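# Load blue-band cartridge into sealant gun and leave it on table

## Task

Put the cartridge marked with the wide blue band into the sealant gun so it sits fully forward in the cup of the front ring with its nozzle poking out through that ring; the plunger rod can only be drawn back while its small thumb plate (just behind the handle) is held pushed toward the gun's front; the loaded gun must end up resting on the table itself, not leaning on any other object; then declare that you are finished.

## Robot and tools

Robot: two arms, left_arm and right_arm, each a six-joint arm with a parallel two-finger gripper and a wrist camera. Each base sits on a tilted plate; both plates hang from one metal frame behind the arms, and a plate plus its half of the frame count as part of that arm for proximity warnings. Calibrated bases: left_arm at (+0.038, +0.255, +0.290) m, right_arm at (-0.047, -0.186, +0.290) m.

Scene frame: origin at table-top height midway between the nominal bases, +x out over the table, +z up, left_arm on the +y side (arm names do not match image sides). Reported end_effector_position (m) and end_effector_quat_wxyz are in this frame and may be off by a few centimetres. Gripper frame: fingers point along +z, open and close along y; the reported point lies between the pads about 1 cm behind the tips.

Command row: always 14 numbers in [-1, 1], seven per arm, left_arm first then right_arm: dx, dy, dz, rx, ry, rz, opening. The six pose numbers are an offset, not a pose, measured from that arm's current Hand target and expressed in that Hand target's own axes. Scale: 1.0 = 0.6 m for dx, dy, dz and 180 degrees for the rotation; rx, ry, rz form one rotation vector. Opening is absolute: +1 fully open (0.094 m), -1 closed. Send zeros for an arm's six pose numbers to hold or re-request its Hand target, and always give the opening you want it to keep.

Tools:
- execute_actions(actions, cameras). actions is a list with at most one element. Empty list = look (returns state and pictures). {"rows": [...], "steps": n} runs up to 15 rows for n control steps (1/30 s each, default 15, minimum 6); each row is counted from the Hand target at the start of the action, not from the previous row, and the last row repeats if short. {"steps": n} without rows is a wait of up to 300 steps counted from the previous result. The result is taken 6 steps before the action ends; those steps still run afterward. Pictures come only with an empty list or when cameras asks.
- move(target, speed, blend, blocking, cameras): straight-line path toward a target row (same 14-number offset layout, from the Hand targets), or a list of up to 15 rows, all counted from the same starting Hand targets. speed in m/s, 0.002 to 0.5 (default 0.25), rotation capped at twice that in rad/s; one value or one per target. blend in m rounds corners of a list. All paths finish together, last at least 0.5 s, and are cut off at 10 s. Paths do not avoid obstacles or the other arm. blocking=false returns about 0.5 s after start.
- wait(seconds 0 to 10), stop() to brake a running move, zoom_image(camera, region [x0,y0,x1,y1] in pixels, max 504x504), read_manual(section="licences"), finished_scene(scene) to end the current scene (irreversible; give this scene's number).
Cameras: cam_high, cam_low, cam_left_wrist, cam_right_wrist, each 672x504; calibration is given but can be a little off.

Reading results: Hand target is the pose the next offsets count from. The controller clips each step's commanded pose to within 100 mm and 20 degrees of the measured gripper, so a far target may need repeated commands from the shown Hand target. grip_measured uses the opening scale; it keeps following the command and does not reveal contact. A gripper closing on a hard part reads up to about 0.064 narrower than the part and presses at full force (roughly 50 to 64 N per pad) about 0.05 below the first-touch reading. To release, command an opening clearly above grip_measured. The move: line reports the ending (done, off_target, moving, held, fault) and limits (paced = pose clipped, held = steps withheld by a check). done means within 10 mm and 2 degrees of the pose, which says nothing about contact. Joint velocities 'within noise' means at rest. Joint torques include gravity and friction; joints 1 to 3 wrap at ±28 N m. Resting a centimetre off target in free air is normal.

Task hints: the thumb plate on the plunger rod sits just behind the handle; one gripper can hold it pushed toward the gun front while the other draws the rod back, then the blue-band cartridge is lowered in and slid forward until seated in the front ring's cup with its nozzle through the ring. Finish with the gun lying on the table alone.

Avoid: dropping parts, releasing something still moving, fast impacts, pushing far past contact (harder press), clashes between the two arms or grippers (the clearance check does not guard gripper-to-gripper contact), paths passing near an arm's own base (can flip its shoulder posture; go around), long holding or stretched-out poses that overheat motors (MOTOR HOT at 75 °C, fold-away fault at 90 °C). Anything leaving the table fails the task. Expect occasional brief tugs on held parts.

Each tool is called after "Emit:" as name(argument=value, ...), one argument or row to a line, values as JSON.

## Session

Emit:
execute_actions(
  actions=[],
)

Emit:
zoom_image(
  camera="cam_high",
  region=[100, 130, 600, 460],
)

Scene clock: 0.00 s of 5500.00 s.
left_arm: end_effector_position=(+0.4331, +0.4188, +0.1633) grip_measured=+1.000 end_effector_quat_wxyz=(+0.317, -0.249, +0.893, +0.201) | right_arm: end_effector_position=(+0.5054, -0.5341, +0.1898) grip_measured=+1.000 end_effector_quat_wxyz=(+0.260, +0.363, +0.880, -0.163)
Joint positions: left_arm=[0.253 0.838 0.414 0.535 -0.323 -0.249 0.094] | right_arm=[-0.885 1.499 1.633 -0.213 -0.306 0.515 0.094]
Joint velocities: within noise
Joint torques (N m): no reading
Motor temperatures (°C): left_arm=[30 31 29 27 26 26 29] | right_arm=[26 33 27 27 28 26 26]
Heat: left arm: 31 °C; right arm: 33 °C.
Hand target: left_arm +0.4331, +0.4208, +0.1647; +0.319, -0.254, +0.890, +0.205 | right_arm +0.5139, -0.5377, +0.2063; +0.280, +0.358, +0.873, -0.175
camera_calibration:
cam_left_wrist: T_world_to_cam=[[0.558268, -0.803987, -0.204796, 0.129287], [-0.818406, -0.493135, -0.295007, 0.647555], [0.136189, 0.332299, -0.93329, 0.0412275], [0, 0, 0, 1]] pos_world=[0.452171, 0.409577, 0.255988]
cam_right_wrist: T_world_to_cam=[[-0.740087, -0.667001, 0.0859156, 0.000734559], [-0.670599, 0.722307, -0.169027, 0.798987], [0.050684, -0.18271, -0.98186, 0.152034], [0, 0, 0, 1]] pos_world=[0.528638, -0.548846, 0.284264]

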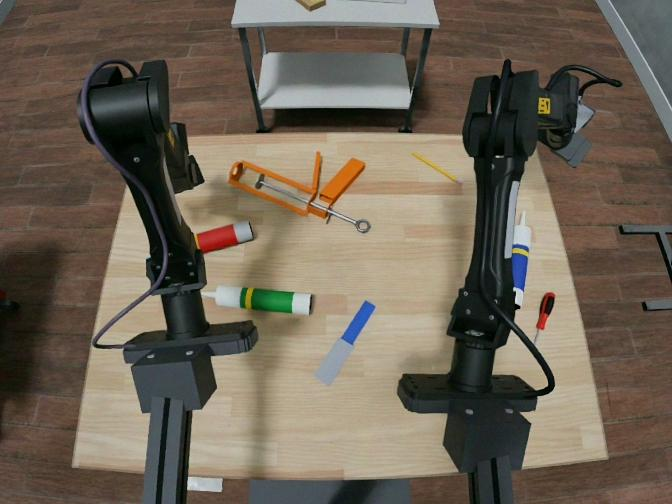

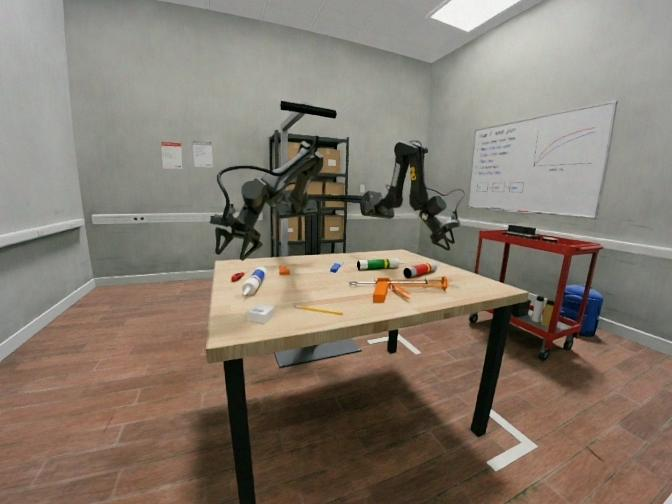

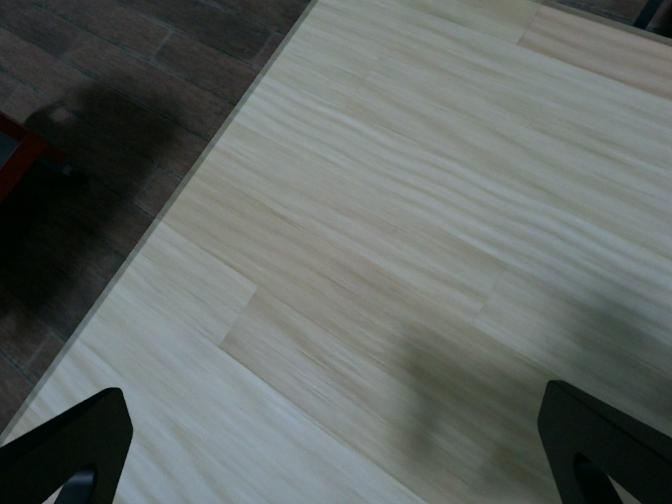

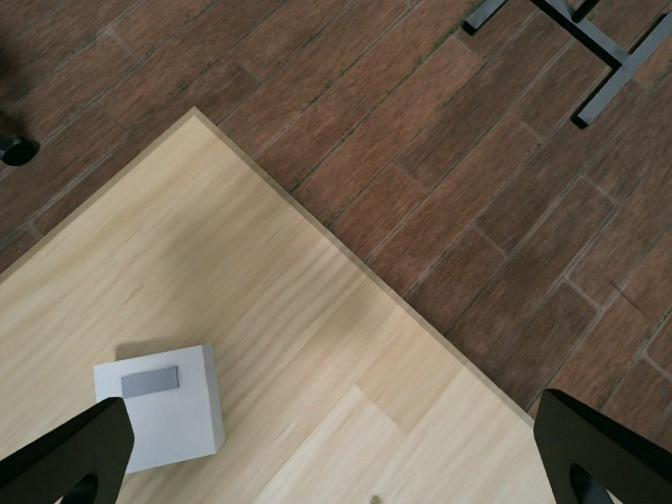

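Scaled by 1.008 from the camera's 672x504 image, which has a finer 960x720 frame.

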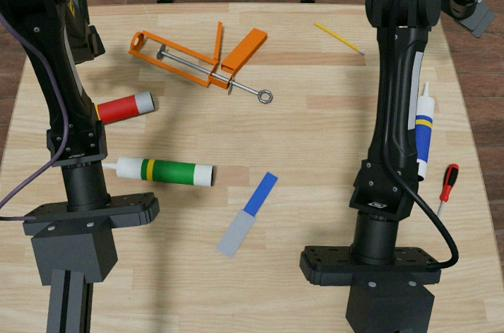

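Emit:
zoom_image(
  camera="cam_high",
  region=[210, 130, 390, 260],
)

Emit:
zoom_image(
  camera="cam_high",
  region=[460, 180, 600, 350],
)

Emit:
zoom_image(
  camera="cam_low",
  region=[220, 240, 460, 340],
)

Scaled by 2.800 from the camera's 672x504 image, which has a finer 960x720 frame.

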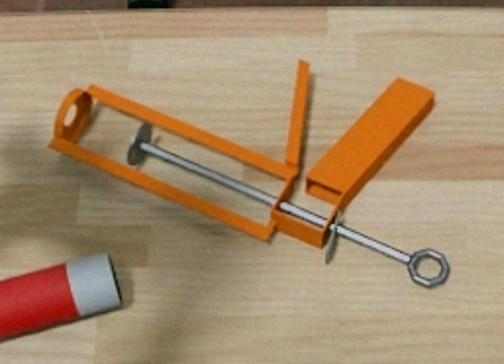

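Scaled by 2.965 from the camera's 672x504 image, which has a finer 960x720 frame.

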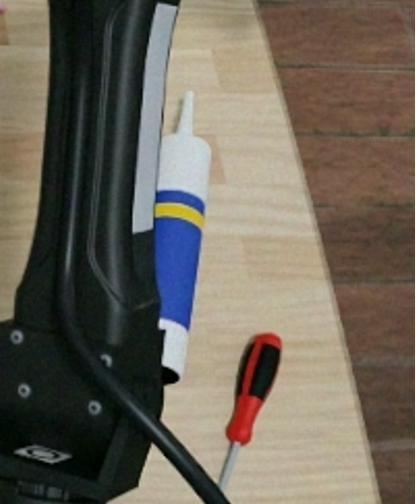

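Scaled by 2.100 from the camera's 672x504 image, which has a finer 960x720 frame.

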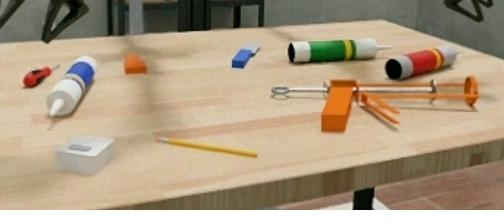

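Emit:
move(
  target=[0.1617,-0.4627,-0.3778,0.1823,0.1817,0.2977,0.6,0.4718,0.1482,-0.4207,-0.2256,0.1071,-0.5838,0.0],
  speed=0.25,
)

Scene clock: 11.53 s of 5500.00 s.
left_arm: end_effector_position=(+0.4289, +0.0617, +0.2030) grip_measured=+0.602 end_effector_quat_wxyz=(+0.003, +0.207, +0.978, +0.007) | right_arm: end_effector_position=(+0.3254, -0.1990, +0.2133) grip_measured=+0.002 end_effector_quat_wxyz=(-0.002, -0.543, +0.839, +0.002)
Joint positions: left_arm=[-1.078 1.441 1.324 -0.902 -0.951 -0.343 0.075] | right_arm=[0.118 0.715 0.962 -0.795 0.205 -1.128 0.047]
Joint velocities: within noise
Joint torques (N m): left_arm=[-6.38 -4.77 4.7 0.15 0.13 -0.1] | right_arm=[0.65 -8.62 4.25 -0.03 0.11 0.09]
Motor temperatures (°C): left_arm=[31 33 30 27 26 26 28] | right_arm=[27 39 29 27 28 26 26]
Heat: left arm: 33 °C; right arm: 39 °C.
Hand target: left_arm +0.4251, +0.0518, +0.2047; +0.000, +0.214, +0.977, +0.000 | right_arm +0.3202, -0.2001, +0.2204; +0.000, -0.539, +0.842, +0.000
Off the commanded pose: left_arm 0.011 m, 1 deg | right_arm 0.009 m, 1 deg.
Kept back: nothing.
move: off_target (left_arm)
camera_calibration:
cam_left_wrist: T_world_to_cam=[[-0.419046, -0.907942, -0.00644498, 0.23792], [-0.824591, 0.377587, 0.421281, 0.283166], [-0.380065, 0.181851, -0.906907, 0.422871], [0, 0, 0, 1]] pos_world=[0.493914, 0.0321983, 0.265745]
cam_right_wrist: T_world_to_cam=[[0.901701, -0.432347, -0.00334656, -0.379557], [-0.387981, -0.812538, 0.435031, -0.0860552], [-0.190804, -0.390969, -0.900409, 0.265155], [0, 0, 0, 1]] pos_world=[0.359452, -0.130356, 0.274914]

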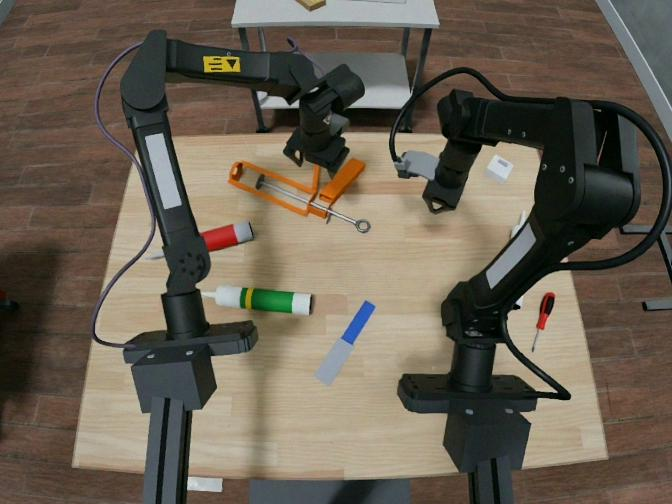

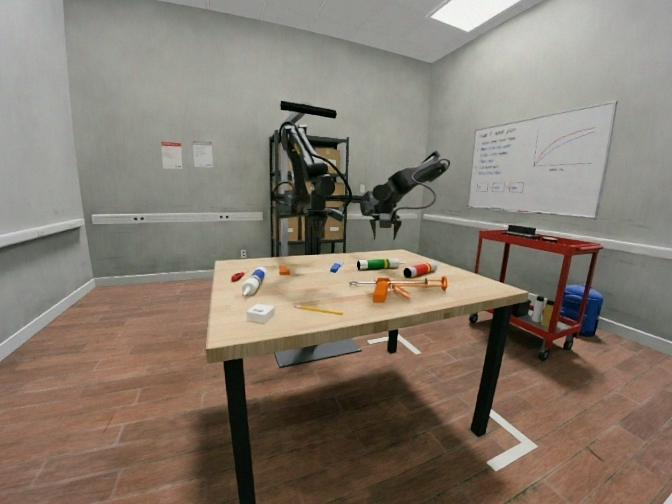

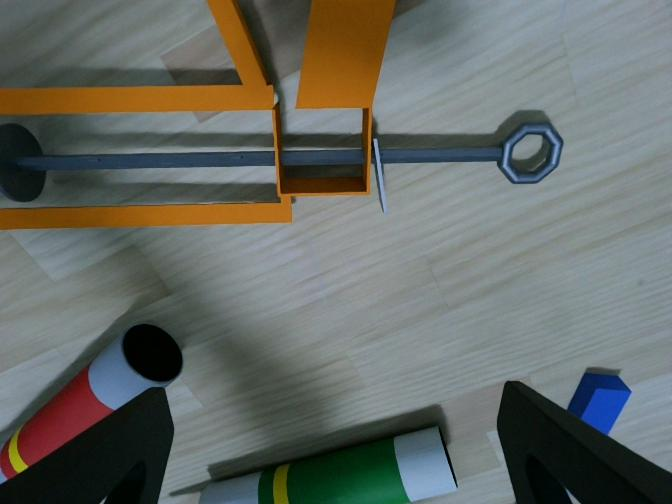

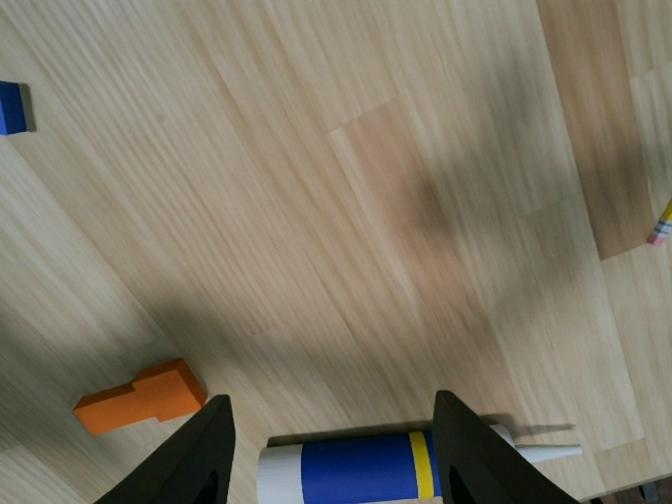

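Emit:
zoom_image(
  camera="cam_left_wrist",
  region=[240, 60, 440, 260],
)

Emit:
zoom_image(
  camera="cam_low",
  region=[340, 250, 460, 320],
)

Emit:
zoom_image(
  camera="cam_left_wrist",
  region=[0, 60, 240, 260],
)

Scaled by 2.520 from the camera's 672x504 image, which has a finer 960x720 frame.

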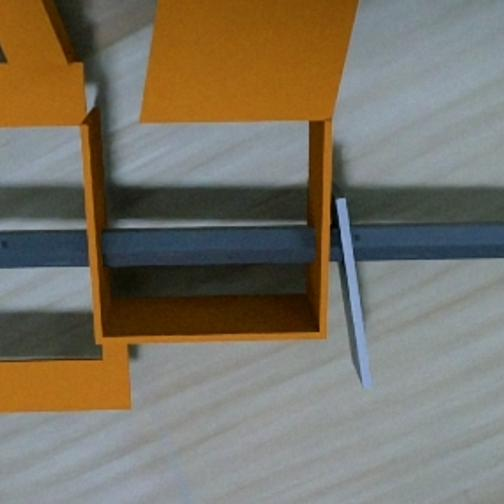

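Scaled by 4.200 from the camera's 672x504 image, which has a finer 960x720 frame.

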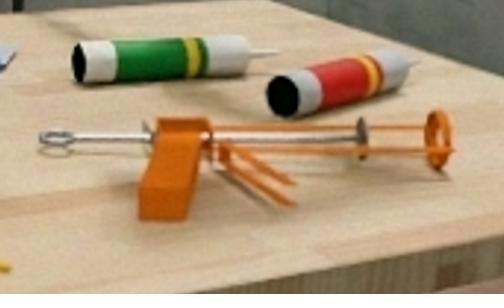

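Scaled by 2.100 from the camera's 672x504 image, which has a finer 960x720 frame.

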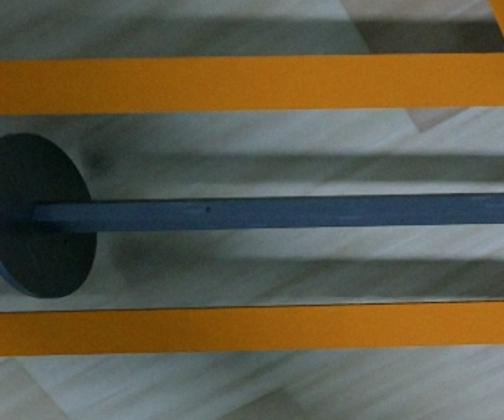

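Emit:
zoom_image(
  camera="cam_low",
  region=[365, 270, 405, 300],
)

Emit:
zoom_image(
  camera="cam_high",
  region=[300, 190, 350, 230],
)

Emit:
zoom_image(
  camera="cam_left_wrist",
  region=[340, 100, 420, 220],
)

Scaled by 12.600 from the camera's 672x504 image, which has a finer 960x720 frame.

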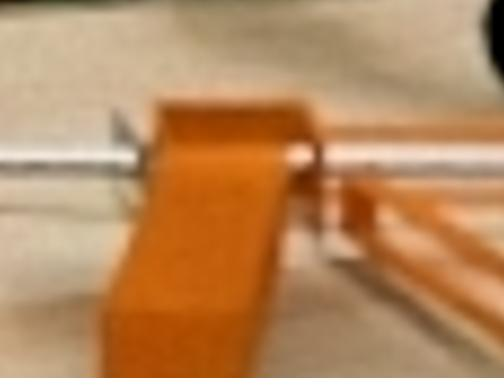

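Scaled by 10.080 from the camera's 672x504 image, which has a finer 960x720 frame.

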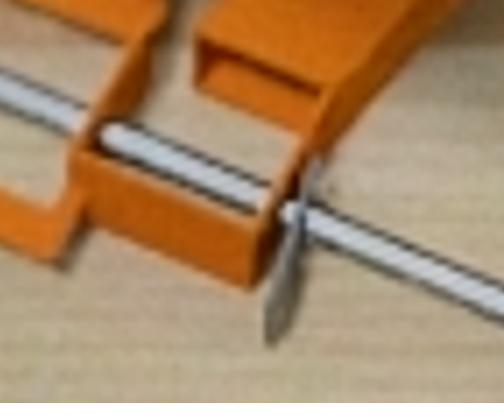

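Scaled by 4.200 from the camera's 672x504 image, which has a finer 960x720 frame.

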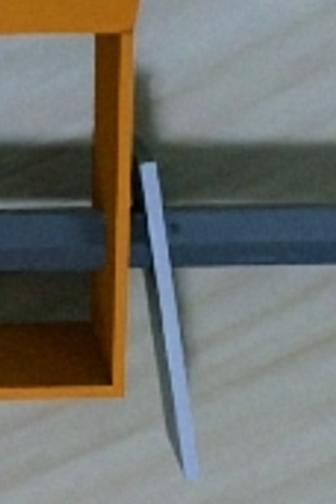

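Emit:
move(
  target=[-0.0267,0.3683,0.1417,0.1088,0.1090,-0.4911,-1,-0.3868,0.0372,0.0833,-0.0654,-0.0654,0.4965,-1],
  speed=0.2,
)

Scene clock: 24.53 s of 5500.00 s.
left_arm: end_effector_position=(+0.5385, +0.2501, +0.1326) grip_measured=-0.986 end_effector_quat_wxyz=(-0.156, -0.525, +0.829, -0.118) | right_arm: end_effector_position=(+0.3841, +0.0082, +0.1654) grip_measured=-0.986 end_effector_quat_wxyz=(+0.011, +0.201, +0.973, +0.113)
Joint positions: left_arm=[0.027 1.448 1.722 -0.984 0.269 -1.003 0.001] | right_arm=[0.767 1.286 1.191 -0.469 0.559 0.749 0.001]
Joint velocities: within noise
Joint torques (N m): left_arm=[-0.31 -11.11 6.89 -0.09 0.44 -0.06] | right_arm=[4.92 -5.26 5.91 0.76 0.1 0.09]
Motor temperatures (°C): left_arm=[31 34 30 27 26 26 29] | right_arm=[27 38 29 27 28 26 26]
Heat: left arm: 34 °C; right arm: 38 °C.
Hand target: left_arm +0.5320, +0.2458, +0.1197; -0.182, -0.526, +0.822, -0.117 | right_arm +0.3971, +0.0202, +0.1705; +0.028, +0.212, +0.969, +0.128
Off the commanded pose: left_arm 0.015 m, 3 deg | right_arm 0.018 m, 3 deg.
Kept back: nothing.
move: off_target (left_arm, right_arm)
camera_calibration:
cam_left_wrist: T_world_to_cam=[[0.901032, -0.431249, 0.0465294, -0.38264], [-0.322331, -0.593934, 0.73712, 0.262706], [-0.290247, -0.679167, -0.674159, 0.502505], [0, 0, 0, 1]] pos_world=[0.5753, 0.332302, 0.162926]
cam_right_wrist: T_world_to_cam=[[-0.41226, -0.883777, -0.221315, 0.201377], [-0.847089, 0.282405, 0.450209, 0.290717], [-0.335384, 0.373076, -0.865061, 0.357746], [0, 0, 0, 1]] pos_world=[0.449265, -0.0375937, 0.223157]

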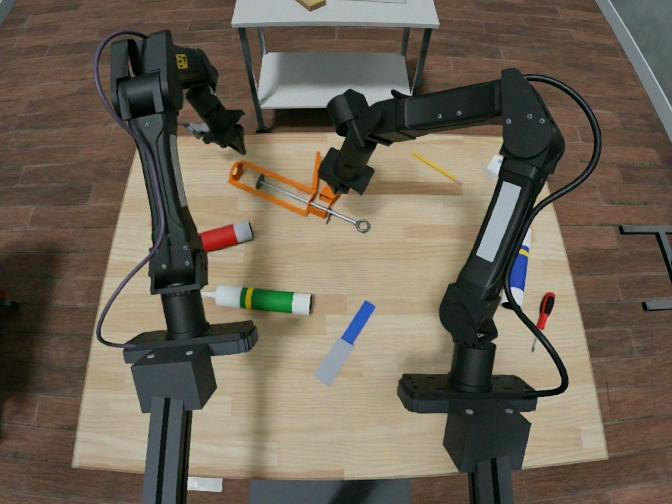

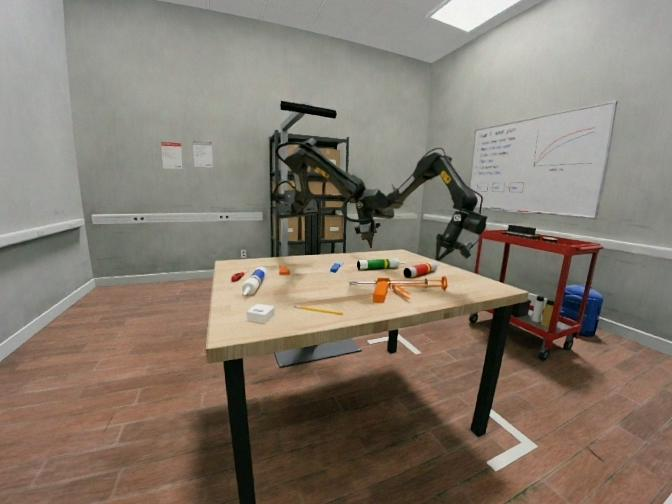

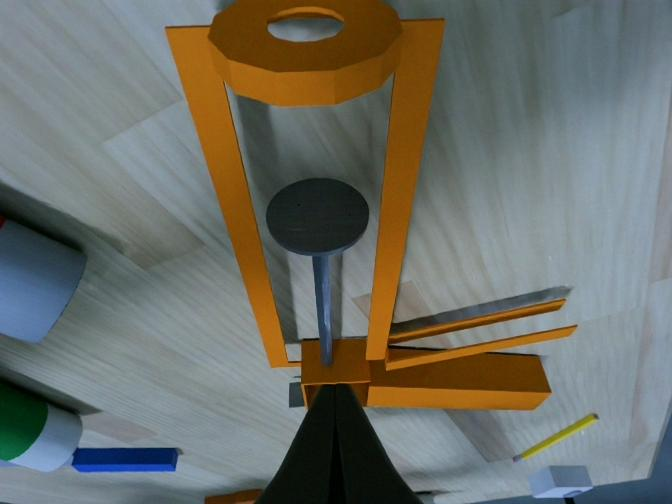

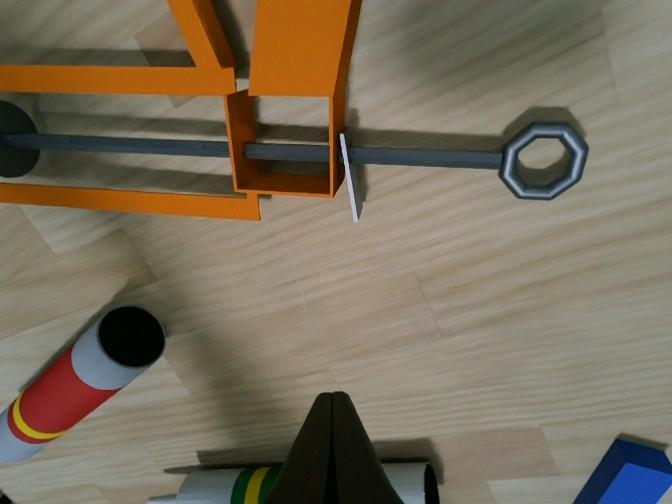

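Emit:
move(
  target=[-0.0175,0.0057,0.0745,0,0,0,-1,-0.0134,-0.0423,0.1535,0,0,0,-1],
  speed=0.12,
)

Scene clock: 27.40 s of 5500.00 s.
left_arm: end_effector_position=(+0.5377, +0.2465, +0.0936) grip_measured=-0.986 end_effector_quat_wxyz=(-0.156, -0.527, +0.827, -0.119) | right_arm: end_effector_position=(+0.3929, +0.0082, +0.0766) grip_measured=-0.986 end_effector_quat_wxyz=(+0.016, +0.212, +0.971, +0.109)
Joint positions: left_arm=[0.027 1.531 1.704 -0.882 0.27 -1.009 0.001] | right_arm=[0.572 1.493 1.191 -0.202 0.404 0.656 0.001]
Joint velocities: within noise
Joint torques (N m): left_arm=[-1.1 -11.51 3.74 0.17 0.36 -0.07] | right_arm=[3.1 -6.79 4.68 0.8 -0.26 -0.16]
Motor temperatures (°C): left_arm=[31 34 30 27 26 26 29] | right_arm=[27 38 29 27 28 26 26]
Heat: left arm: 34 °C; right arm: 38 °C.
Hand target: left_arm +0.5249, +0.2387, +0.0748; -0.182, -0.526, +0.822, -0.117 | right_arm +0.4039, +0.0162, +0.0750; +0.028, +0.212, +0.969, +0.128
Off the commanded pose: left_arm 0.024 m, 3 deg | right_arm 0.014 m, 3 deg.
Kept back: nothing.
move: off_target (left_arm, right_arm)
camera_calibration:
cam_left_wrist: T_world_to_cam=[[0.903667, -0.425822, 0.0454098, -0.38433], [-0.317639, -0.595384, 0.737986, 0.286807], [-0.287215, -0.681317, -0.673286, 0.472397], [0, 0, 0, 1]] pos_world=[0.574087, 0.328956, 0.123851]
cam_right_wrist: T_world_to_cam=[[-0.432158, -0.875609, -0.215751, 0.192709], [-0.842273, 0.30643, 0.443482, 0.336662], [-0.322204, 0.373376, -0.869928, 0.279019], [0, 0, 0, 1]] pos_world=[0.456743, -0.0386046, 0.135]

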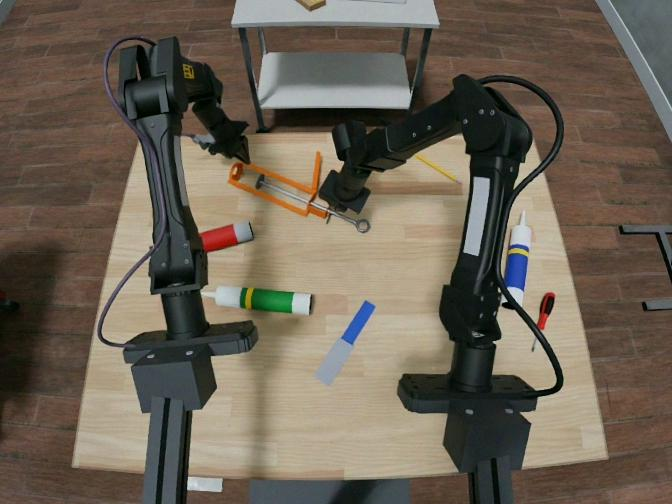

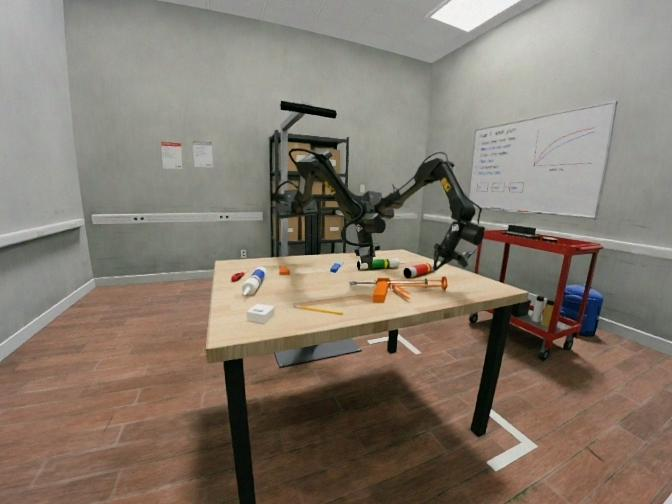

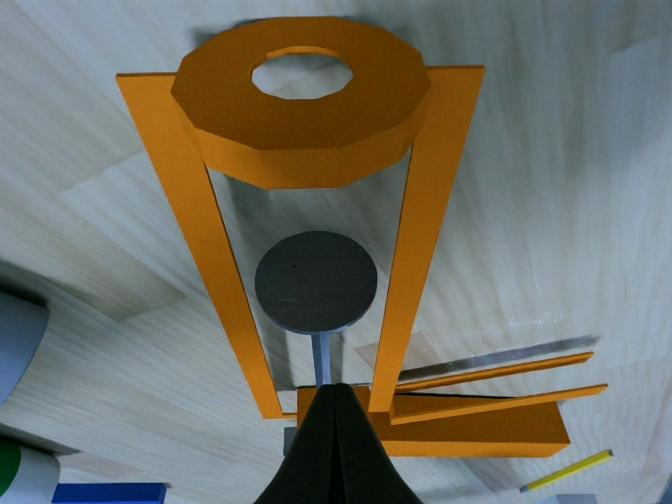

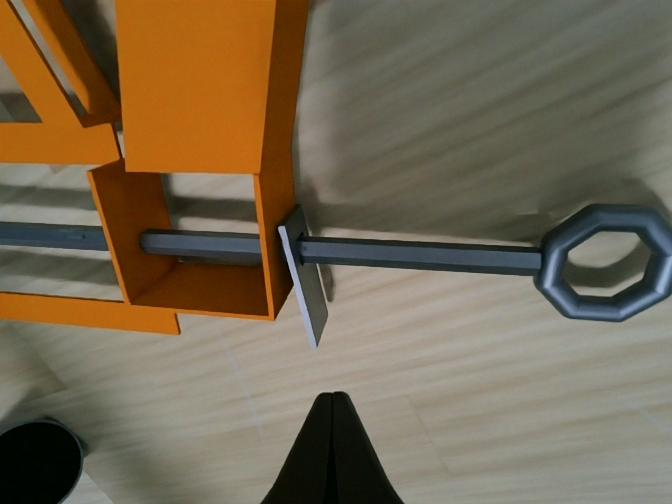

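Emit:
move(
  target=[0.0072,0.0092,0.0033,-0.0304,-0.0306,0.4990,-1,0,-0.0134,0.0499,0,0,0,-1],
  speed=0.12,
)

Scene clock: 37.00 s of 5500.00 s.
left_arm: end_effector_position=(+0.5124, +0.2391, +0.0643) grip_measured=-0.986 end_effector_quat_wxyz=(-0.050, +0.199, +0.967, -0.154) | right_arm: end_effector_position=(+0.3933, +0.0089, +0.0476) grip_measured=-0.986 end_effector_quat_wxyz=(+0.016, +0.214, +0.970, +0.112)
Joint positions: left_arm=[-0.031 1.531 1.564 -0.749 0.137 0.487 0.001] | right_arm=[0.524 1.572 1.205 -0.126 0.358 0.633 0.001]
Joint velocities: within noise
Joint torques (N m): left_arm=[-1.98 -18.03 2.99 0.2 0.08 0.07] | right_arm=[3.07 -6.72 4.74 0.79 -0.26 -0.16]
Motor temperatures (°C): left_arm=[31 37 30 27 26 26 29] | right_arm=[27 39 29 27 28 26 26]
Heat: left arm: 37 °C; right arm: 39 °C.
Hand target: left_arm +0.5179, +0.2368, +0.0748; -0.033, +0.211, +0.965, -0.153 | right_arm +0.4040, +0.0162, +0.0440; +0.028, +0.212, +0.969, +0.128
Off the commanded pose: left_arm 0.012 m, 2 deg | right_arm 0.013 m, 2 deg.
Kept back: nothing.
move: off_target (left_arm, right_arm)
camera_calibration:
cam_left_wrist: T_world_to_cam=[[-0.382747, -0.864755, 0.325121, 0.382909], [-0.755749, 0.495484, 0.428181, 0.279581], [-0.531364, -0.0818248, -0.843183, 0.432999], [0, 0, 0, 1]] pos_world=[0.58793, 0.228024, 0.120894]
cam_right_wrist: T_world_to_cam=[[-0.434559, -0.873363, -0.219988, 0.188377], [-0.841903, 0.307147, 0.443689, 0.349468], [-0.319933, 0.378017, -0.868761, 0.252706], [0, 0, 0, 1]] pos_world=[0.456929, -0.038344, 0.105927]

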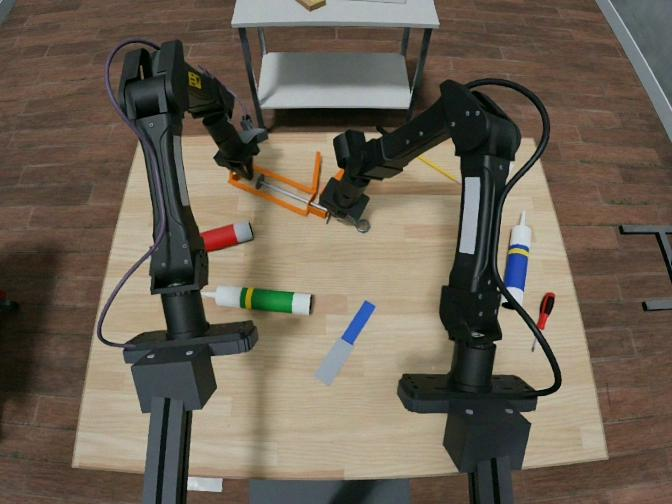

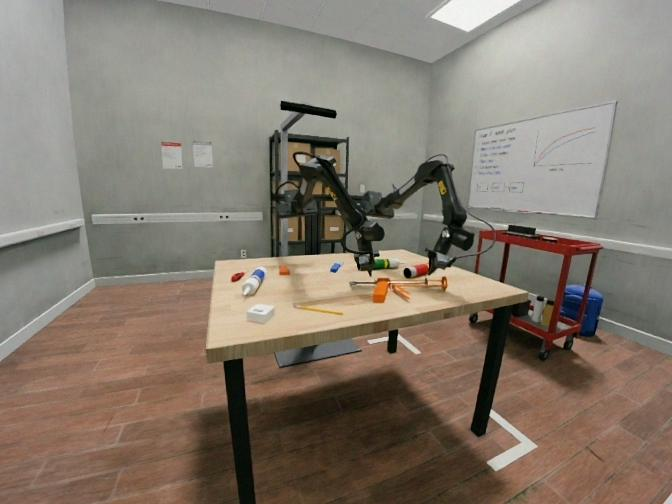

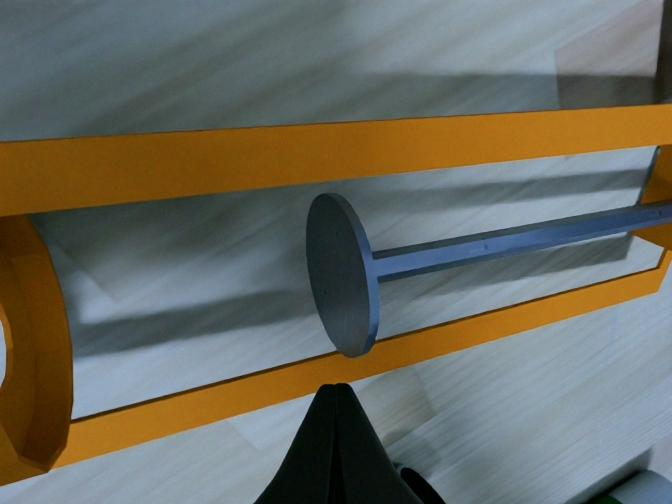

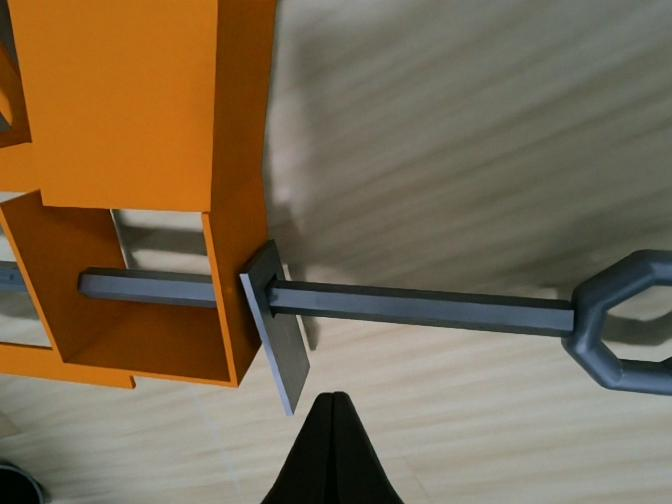

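Emit:
move(
  target=[-0.0298,0.0123,-0.0215,0,0,0,-1,0,-0.0098,0.0364,0,0,0,-1],
  speed=0.08,
  cameras=["cam_left_wrist","cam_right_wrist"],
)

Scene clock: 39.27 s of 5500.00 s.
left_arm: end_effector_position=(+0.5358, +0.2434, +0.0824) grip_measured=-0.986 end_effector_quat_wxyz=(-0.036, +0.201, +0.967, -0.150) | right_arm: end_effector_position=(+0.3938, +0.0089, +0.0248) grip_measured=-0.986 end_effector_quat_wxyz=(+0.016, +0.215, +0.970, +0.111)
Joint positions: left_arm=[-0.031 1.531 1.666 -0.822 0.137 0.49 0.001] | right_arm=[0.49 1.639 1.229 -0.078 0.329 0.618 0.001]
Joint velocities: within noise
Joint torques (N m): left_arm=[-2.1 -15.02 5.96 0.01 0.08 0.08] | right_arm=[3.22 -7.04 4.44 0.8 -0.27 -0.16]
Motor temperatures (°C): left_arm=[31 38 30 27 26 26 29] | right_arm=[27 39 29 27 28 26 26]
Heat: left arm: 38 °C; right arm: 39 °C.
Hand target: left_arm +0.5388, +0.2393, +0.0848; -0.033, +0.211, +0.965, -0.153 | right_arm +0.4038, +0.0161, +0.0212; +0.027, +0.212, +0.969, +0.127
Off the commanded pose: left_arm 0.006 m, 1 deg | right_arm 0.013 m, 2 deg.
Kept back: nothing.
move: off_target (right_arm)
camera_calibration:
cam_left_wrist: T_world_to_cam=[[-0.391211, -0.865637, 0.312454, 0.395473], [-0.768151, 0.494123, 0.407168, 0.296091], [-0.50685, -0.0807231, -0.858246, 0.448885], [0, 0, 0, 1]] pos_world=[0.609673, 0.232266, 0.141128]
cam_right_wrist: T_world_to_cam=[[-0.435847, -0.873012, -0.218832, 0.184016], [-0.841102, 0.308565, 0.444225, 0.359637], [-0.320289, 0.377674, -0.868779, 0.233229], [0, 0, 0, 1]] pos_world=[0.457395, -0.038408, 0.0831331]
Images, in order (width x height): cam_left_wrist 672x504, cam_right_wrist 672x504.

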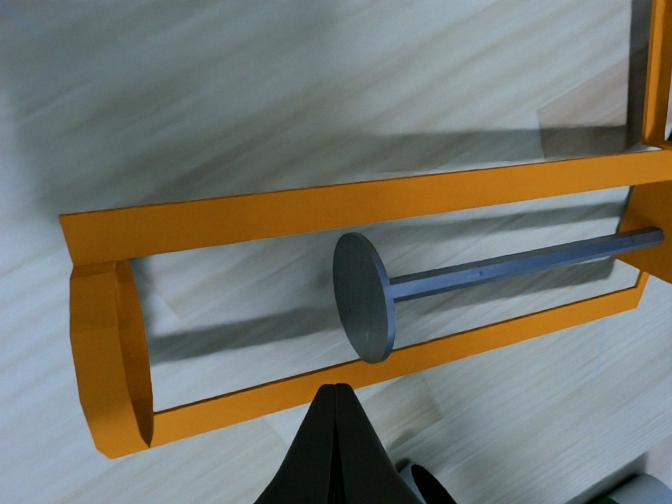

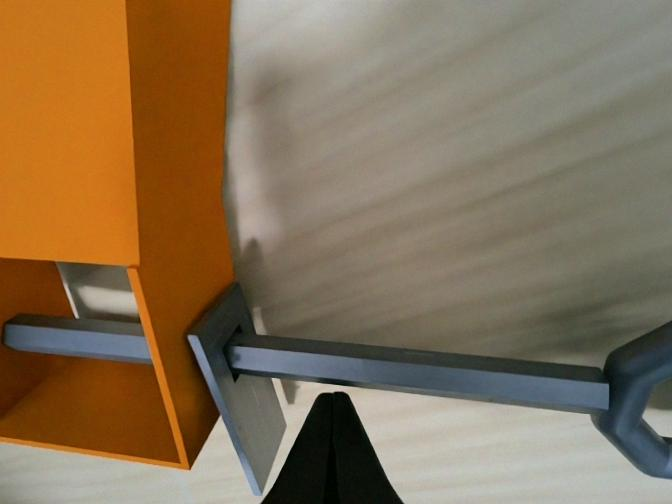

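Emit:
move(
  target=[0,0.0273,0.084,0,0,0,-1,0,0,0,0,0,0,-1],
  speed=0.08,
  cameras=["cam_left_wrist","cam_high"],
)

Scene clock: 40.97 s of 5500.00 s.
left_arm: end_effector_position=(+0.5416, +0.2416, +0.0464) grip_measured=-0.986 end_effector_quat_wxyz=(-0.027, +0.206, +0.967, -0.146) | right_arm: end_effector_position=(+0.3938, +0.0089, +0.0248) grip_measured=-0.986 end_effector_quat_wxyz=(+0.016, +0.215, +0.970, +0.111)
Joint positions: left_arm=[-0.025 1.626 1.692 -0.735 0.137 0.502 0.001] | right_arm=[0.49 1.639 1.229 -0.078 0.329 0.618 0.001]
Joint velocities: within noise
Joint torques (N m): left_arm=[-0.81 -11.75 5.97 0.19 0.27 0.08] | right_arm=[3.23 -7.04 4.42 0.79 -0.26 -0.16]
Motor temperatures (°C): left_arm=[31 38 30 27 26 26 29] | right_arm=[27 39 29 27 28 26 26]
Heat: left arm: 38 °C; right arm: 39 °C.
Hand target: left_arm +0.5388, +0.2392, +0.0318; -0.033, +0.211, +0.965, -0.153 | right_arm +0.4038, +0.0161, +0.0212; +0.027, +0.212, +0.969, +0.127
Off the commanded pose: left_arm 0.015 m, 1 deg | right_arm 0.013 m, 2 deg.
Kept back: nothing.
move: off_target (left_arm, right_arm)
camera_calibration:
cam_left_wrist: T_world_to_cam=[[-0.403181, -0.864336, 0.300613, 0.414181], [-0.772844, 0.497515, 0.393942, 0.318494], [-0.490058, -0.0734967, -0.868586, 0.410441], [0, 0, 0, 1]] pos_world=[0.614276, 0.229702, 0.106527]
Images, in order (width x height): cam_high 672x504, cam_left_wrist 672x504.

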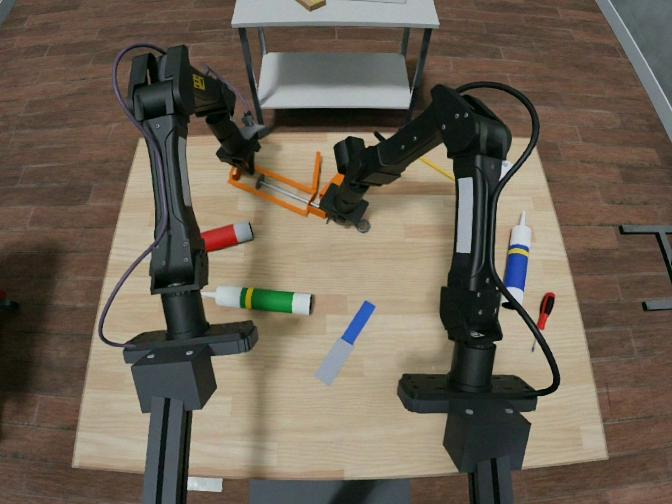

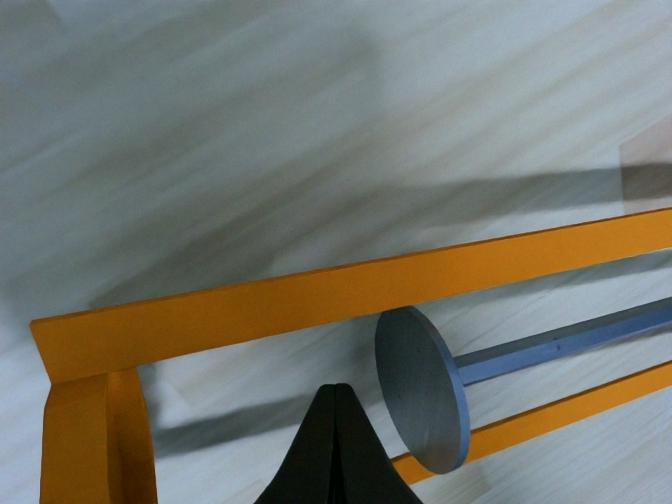

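Emit:
move(
  target=[0.0110,0.0068,0.0225,0,0,0,-1,0,0,0,0,0,0,-1],
  speed=0.08,
  cameras=["cam_left_wrist","cam_high"],
)

Emit:
zoom_image(
  camera="cam_high",
  region=[210, 130, 390, 260],
)

Scene clock: 42.17 s of 5500.00 s.
left_arm: end_effector_position=(+0.5444, +0.2472, +0.0380) grip_measured=-0.986 end_effector_quat_wxyz=(-0.021, +0.207, +0.968, -0.138) | right_arm: end_effector_position=(+0.3938, +0.0089, +0.0248) grip_measured=-0.986 end_effector_quat_wxyz=(+0.016, +0.215, +0.970, +0.111)
Joint positions: left_arm=[-0.012 1.643 1.692 -0.703 0.137 0.511 0.001] | right_arm=[0.49 1.639 1.229 -0.078 0.329 0.618 0.001]
Joint velocities: within noise
Joint torques (N m): left_arm=[-0.73 -11.47 3.73 0.27 0.38 0.08] | right_arm=[3.23 -7.04 4.44 0.79 -0.27 -0.16]
Motor temperatures (°C): left_arm=[31 38 30 27 26 26 29] | right_arm=[27 39 29 27 28 26 26]
Heat: left arm: 38 °C; right arm: 39 °C.
Hand target: left_arm +0.5327, +0.2417, +0.0177; -0.033, +0.211, +0.965, -0.153 | right_arm +0.4038, +0.0161, +0.0212; +0.027, +0.212, +0.969, +0.127
Off the commanded pose: left_arm 0.024 m, 2 deg | right_arm 0.013 m, 2 deg.
Kept back: nothing.
move: off_target (left_arm, right_arm)
camera_calibration:
cam_left_wrist: T_world_to_cam=[[-0.408077, -0.867708, 0.283824, 0.426769], [-0.779115, 0.493047, 0.387148, 0.32591], [-0.47587, -0.0631456, -0.877246, 0.394939], [0, 0, 0, 1]] pos_world=[0.616016, 0.23456, 0.099156]
Images, in order (width x height): cam_high 672x504, cam_left_wrist 672x504.

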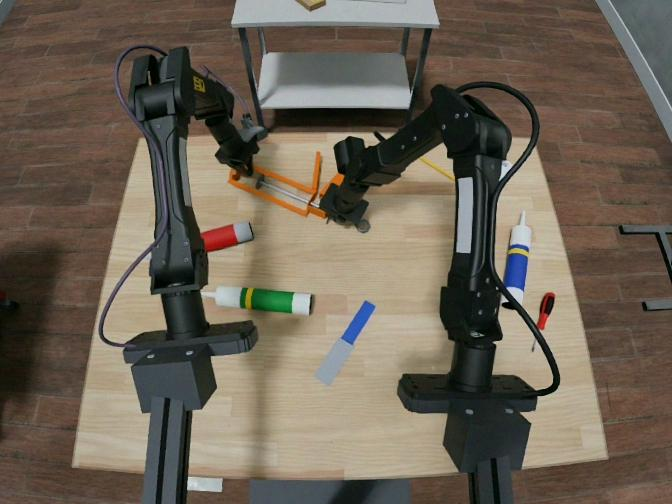

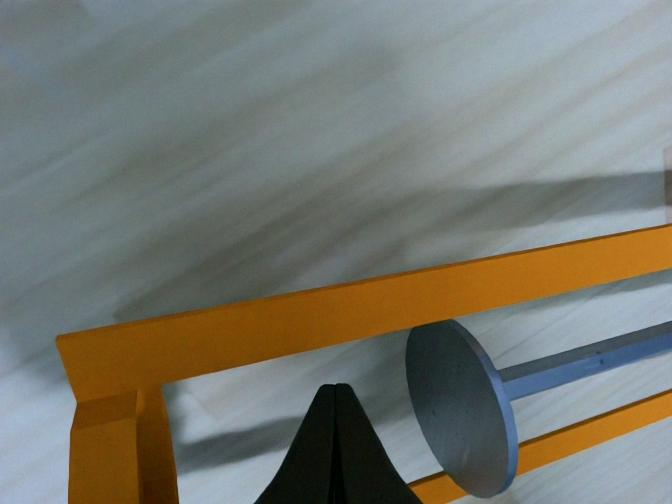

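Scaled by 2.800 from the camera's 672x504 image, which has a finer 960x720 frame.

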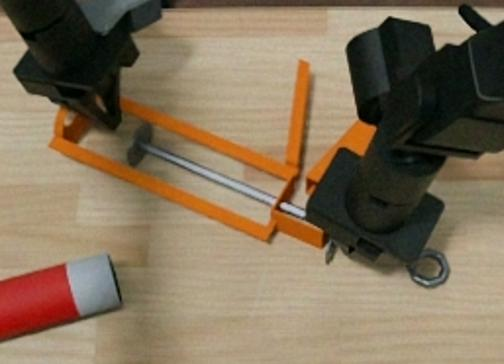

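Emit:
move(
  target=[0.0047,-0.0518,0.0027,0,0,0,-1,0,0,0,0,0,0,-1],
  speed=0.06,
  cameras=["cam_left_wrist","cam_high","cam_right_wrist"],
)

Emit:
zoom_image(
  camera="cam_high",
  region=[210, 130, 390, 260],
)

Scene clock: 43.80 s of 5500.00 s.
left_arm: end_effector_position=(+0.5208, +0.2252, +0.0234) grip_measured=-0.986 end_effector_quat_wxyz=(-0.034, +0.207, +0.967, -0.143) | right_arm: end_effector_position=(+0.3938, +0.0089, +0.0248) grip_measured=-0.986 end_effector_quat_wxyz=(+0.016, +0.215, +0.970, +0.111)
Joint positions: left_arm=[-0.064 1.643 1.589 -0.625 0.097 0.479 0.001] | right_arm=[0.49 1.639 1.229 -0.078 0.329 0.618 0.001]
Joint velocities: within noise
Joint torques (N m): left_arm=[-2.88 -15.66 2.65 0.18 0.18 -0.05] | right_arm=[3.21 -7.04 4.44 0.79 -0.26 -0.16]
Motor temperatures (°C): left_arm=[31 38 30 27 26 26 29] | right_arm=[27 39 29 27 28 26 26]
Heat: left arm: 38 °C; right arm: 39 °C.
Hand target: left_arm +0.5176, +0.2157, +0.0257; -0.033, +0.211, +0.965, -0.153 | right_arm +0.4038, +0.0161, +0.0212; +0.027, +0.212, +0.969, +0.127
Off the commanded pose: left_arm 0.010 m, 1 deg | right_arm 0.013 m, 2 deg.
Kept back: nothing.
move: off_target (right_arm)
camera_calibration:
cam_left_wrist: T_world_to_cam=[[-0.403511, -0.865103, 0.297952, 0.398917], [-0.766135, 0.497482, 0.406877, 0.315808], [-0.500216, -0.064092, -0.863525, 0.382157], [0, 0, 0, 1]] pos_world=[0.59408, 0.212489, 0.0826495]
cam_right_wrist: T_world_to_cam=[[-0.435847, -0.873012, -0.218832, 0.184016], [-0.841102, 0.308565, 0.444225, 0.359637], [-0.320289, 0.377674, -0.868779, 0.233229], [0, 0, 0, 1]] pos_world=[0.457395, -0.038408, 0.0831331]
Images, in order (width x height): cam_high 672x504, cam_left_wrist 672x504, cam_right_wrist 672x504.

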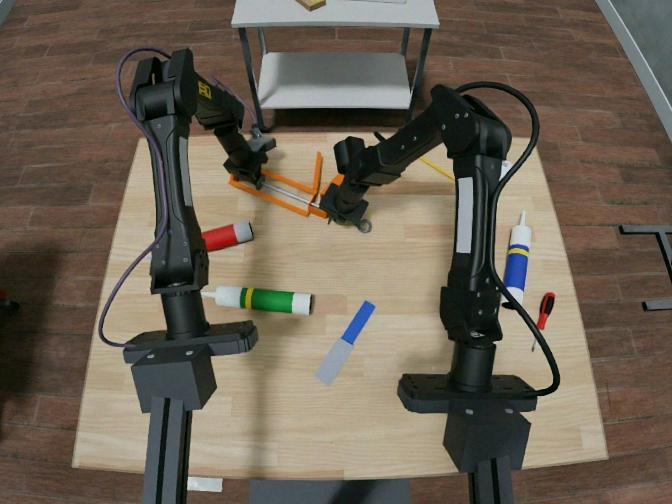

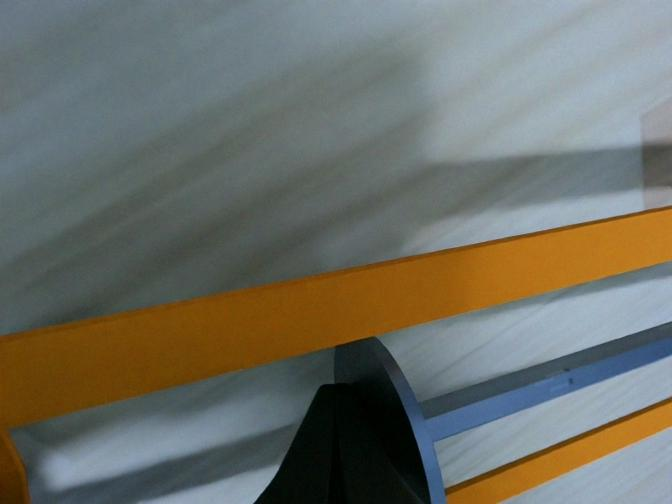

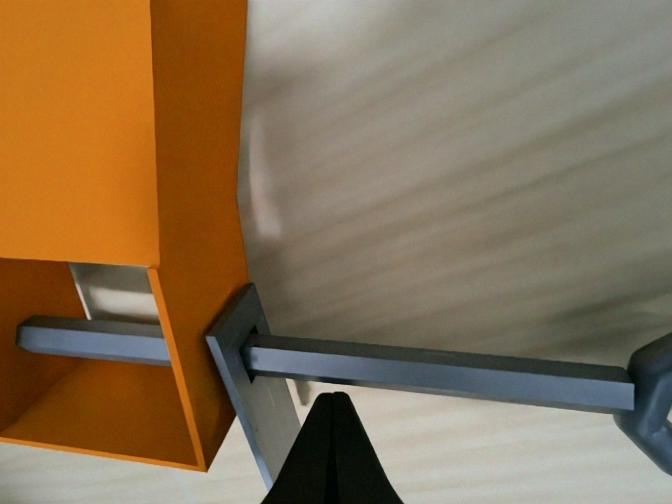

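Scaled by 2.800 from the camera's 672x504 image, which has a finer 960x720 frame.

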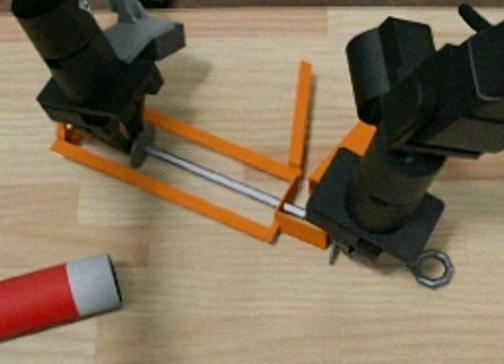

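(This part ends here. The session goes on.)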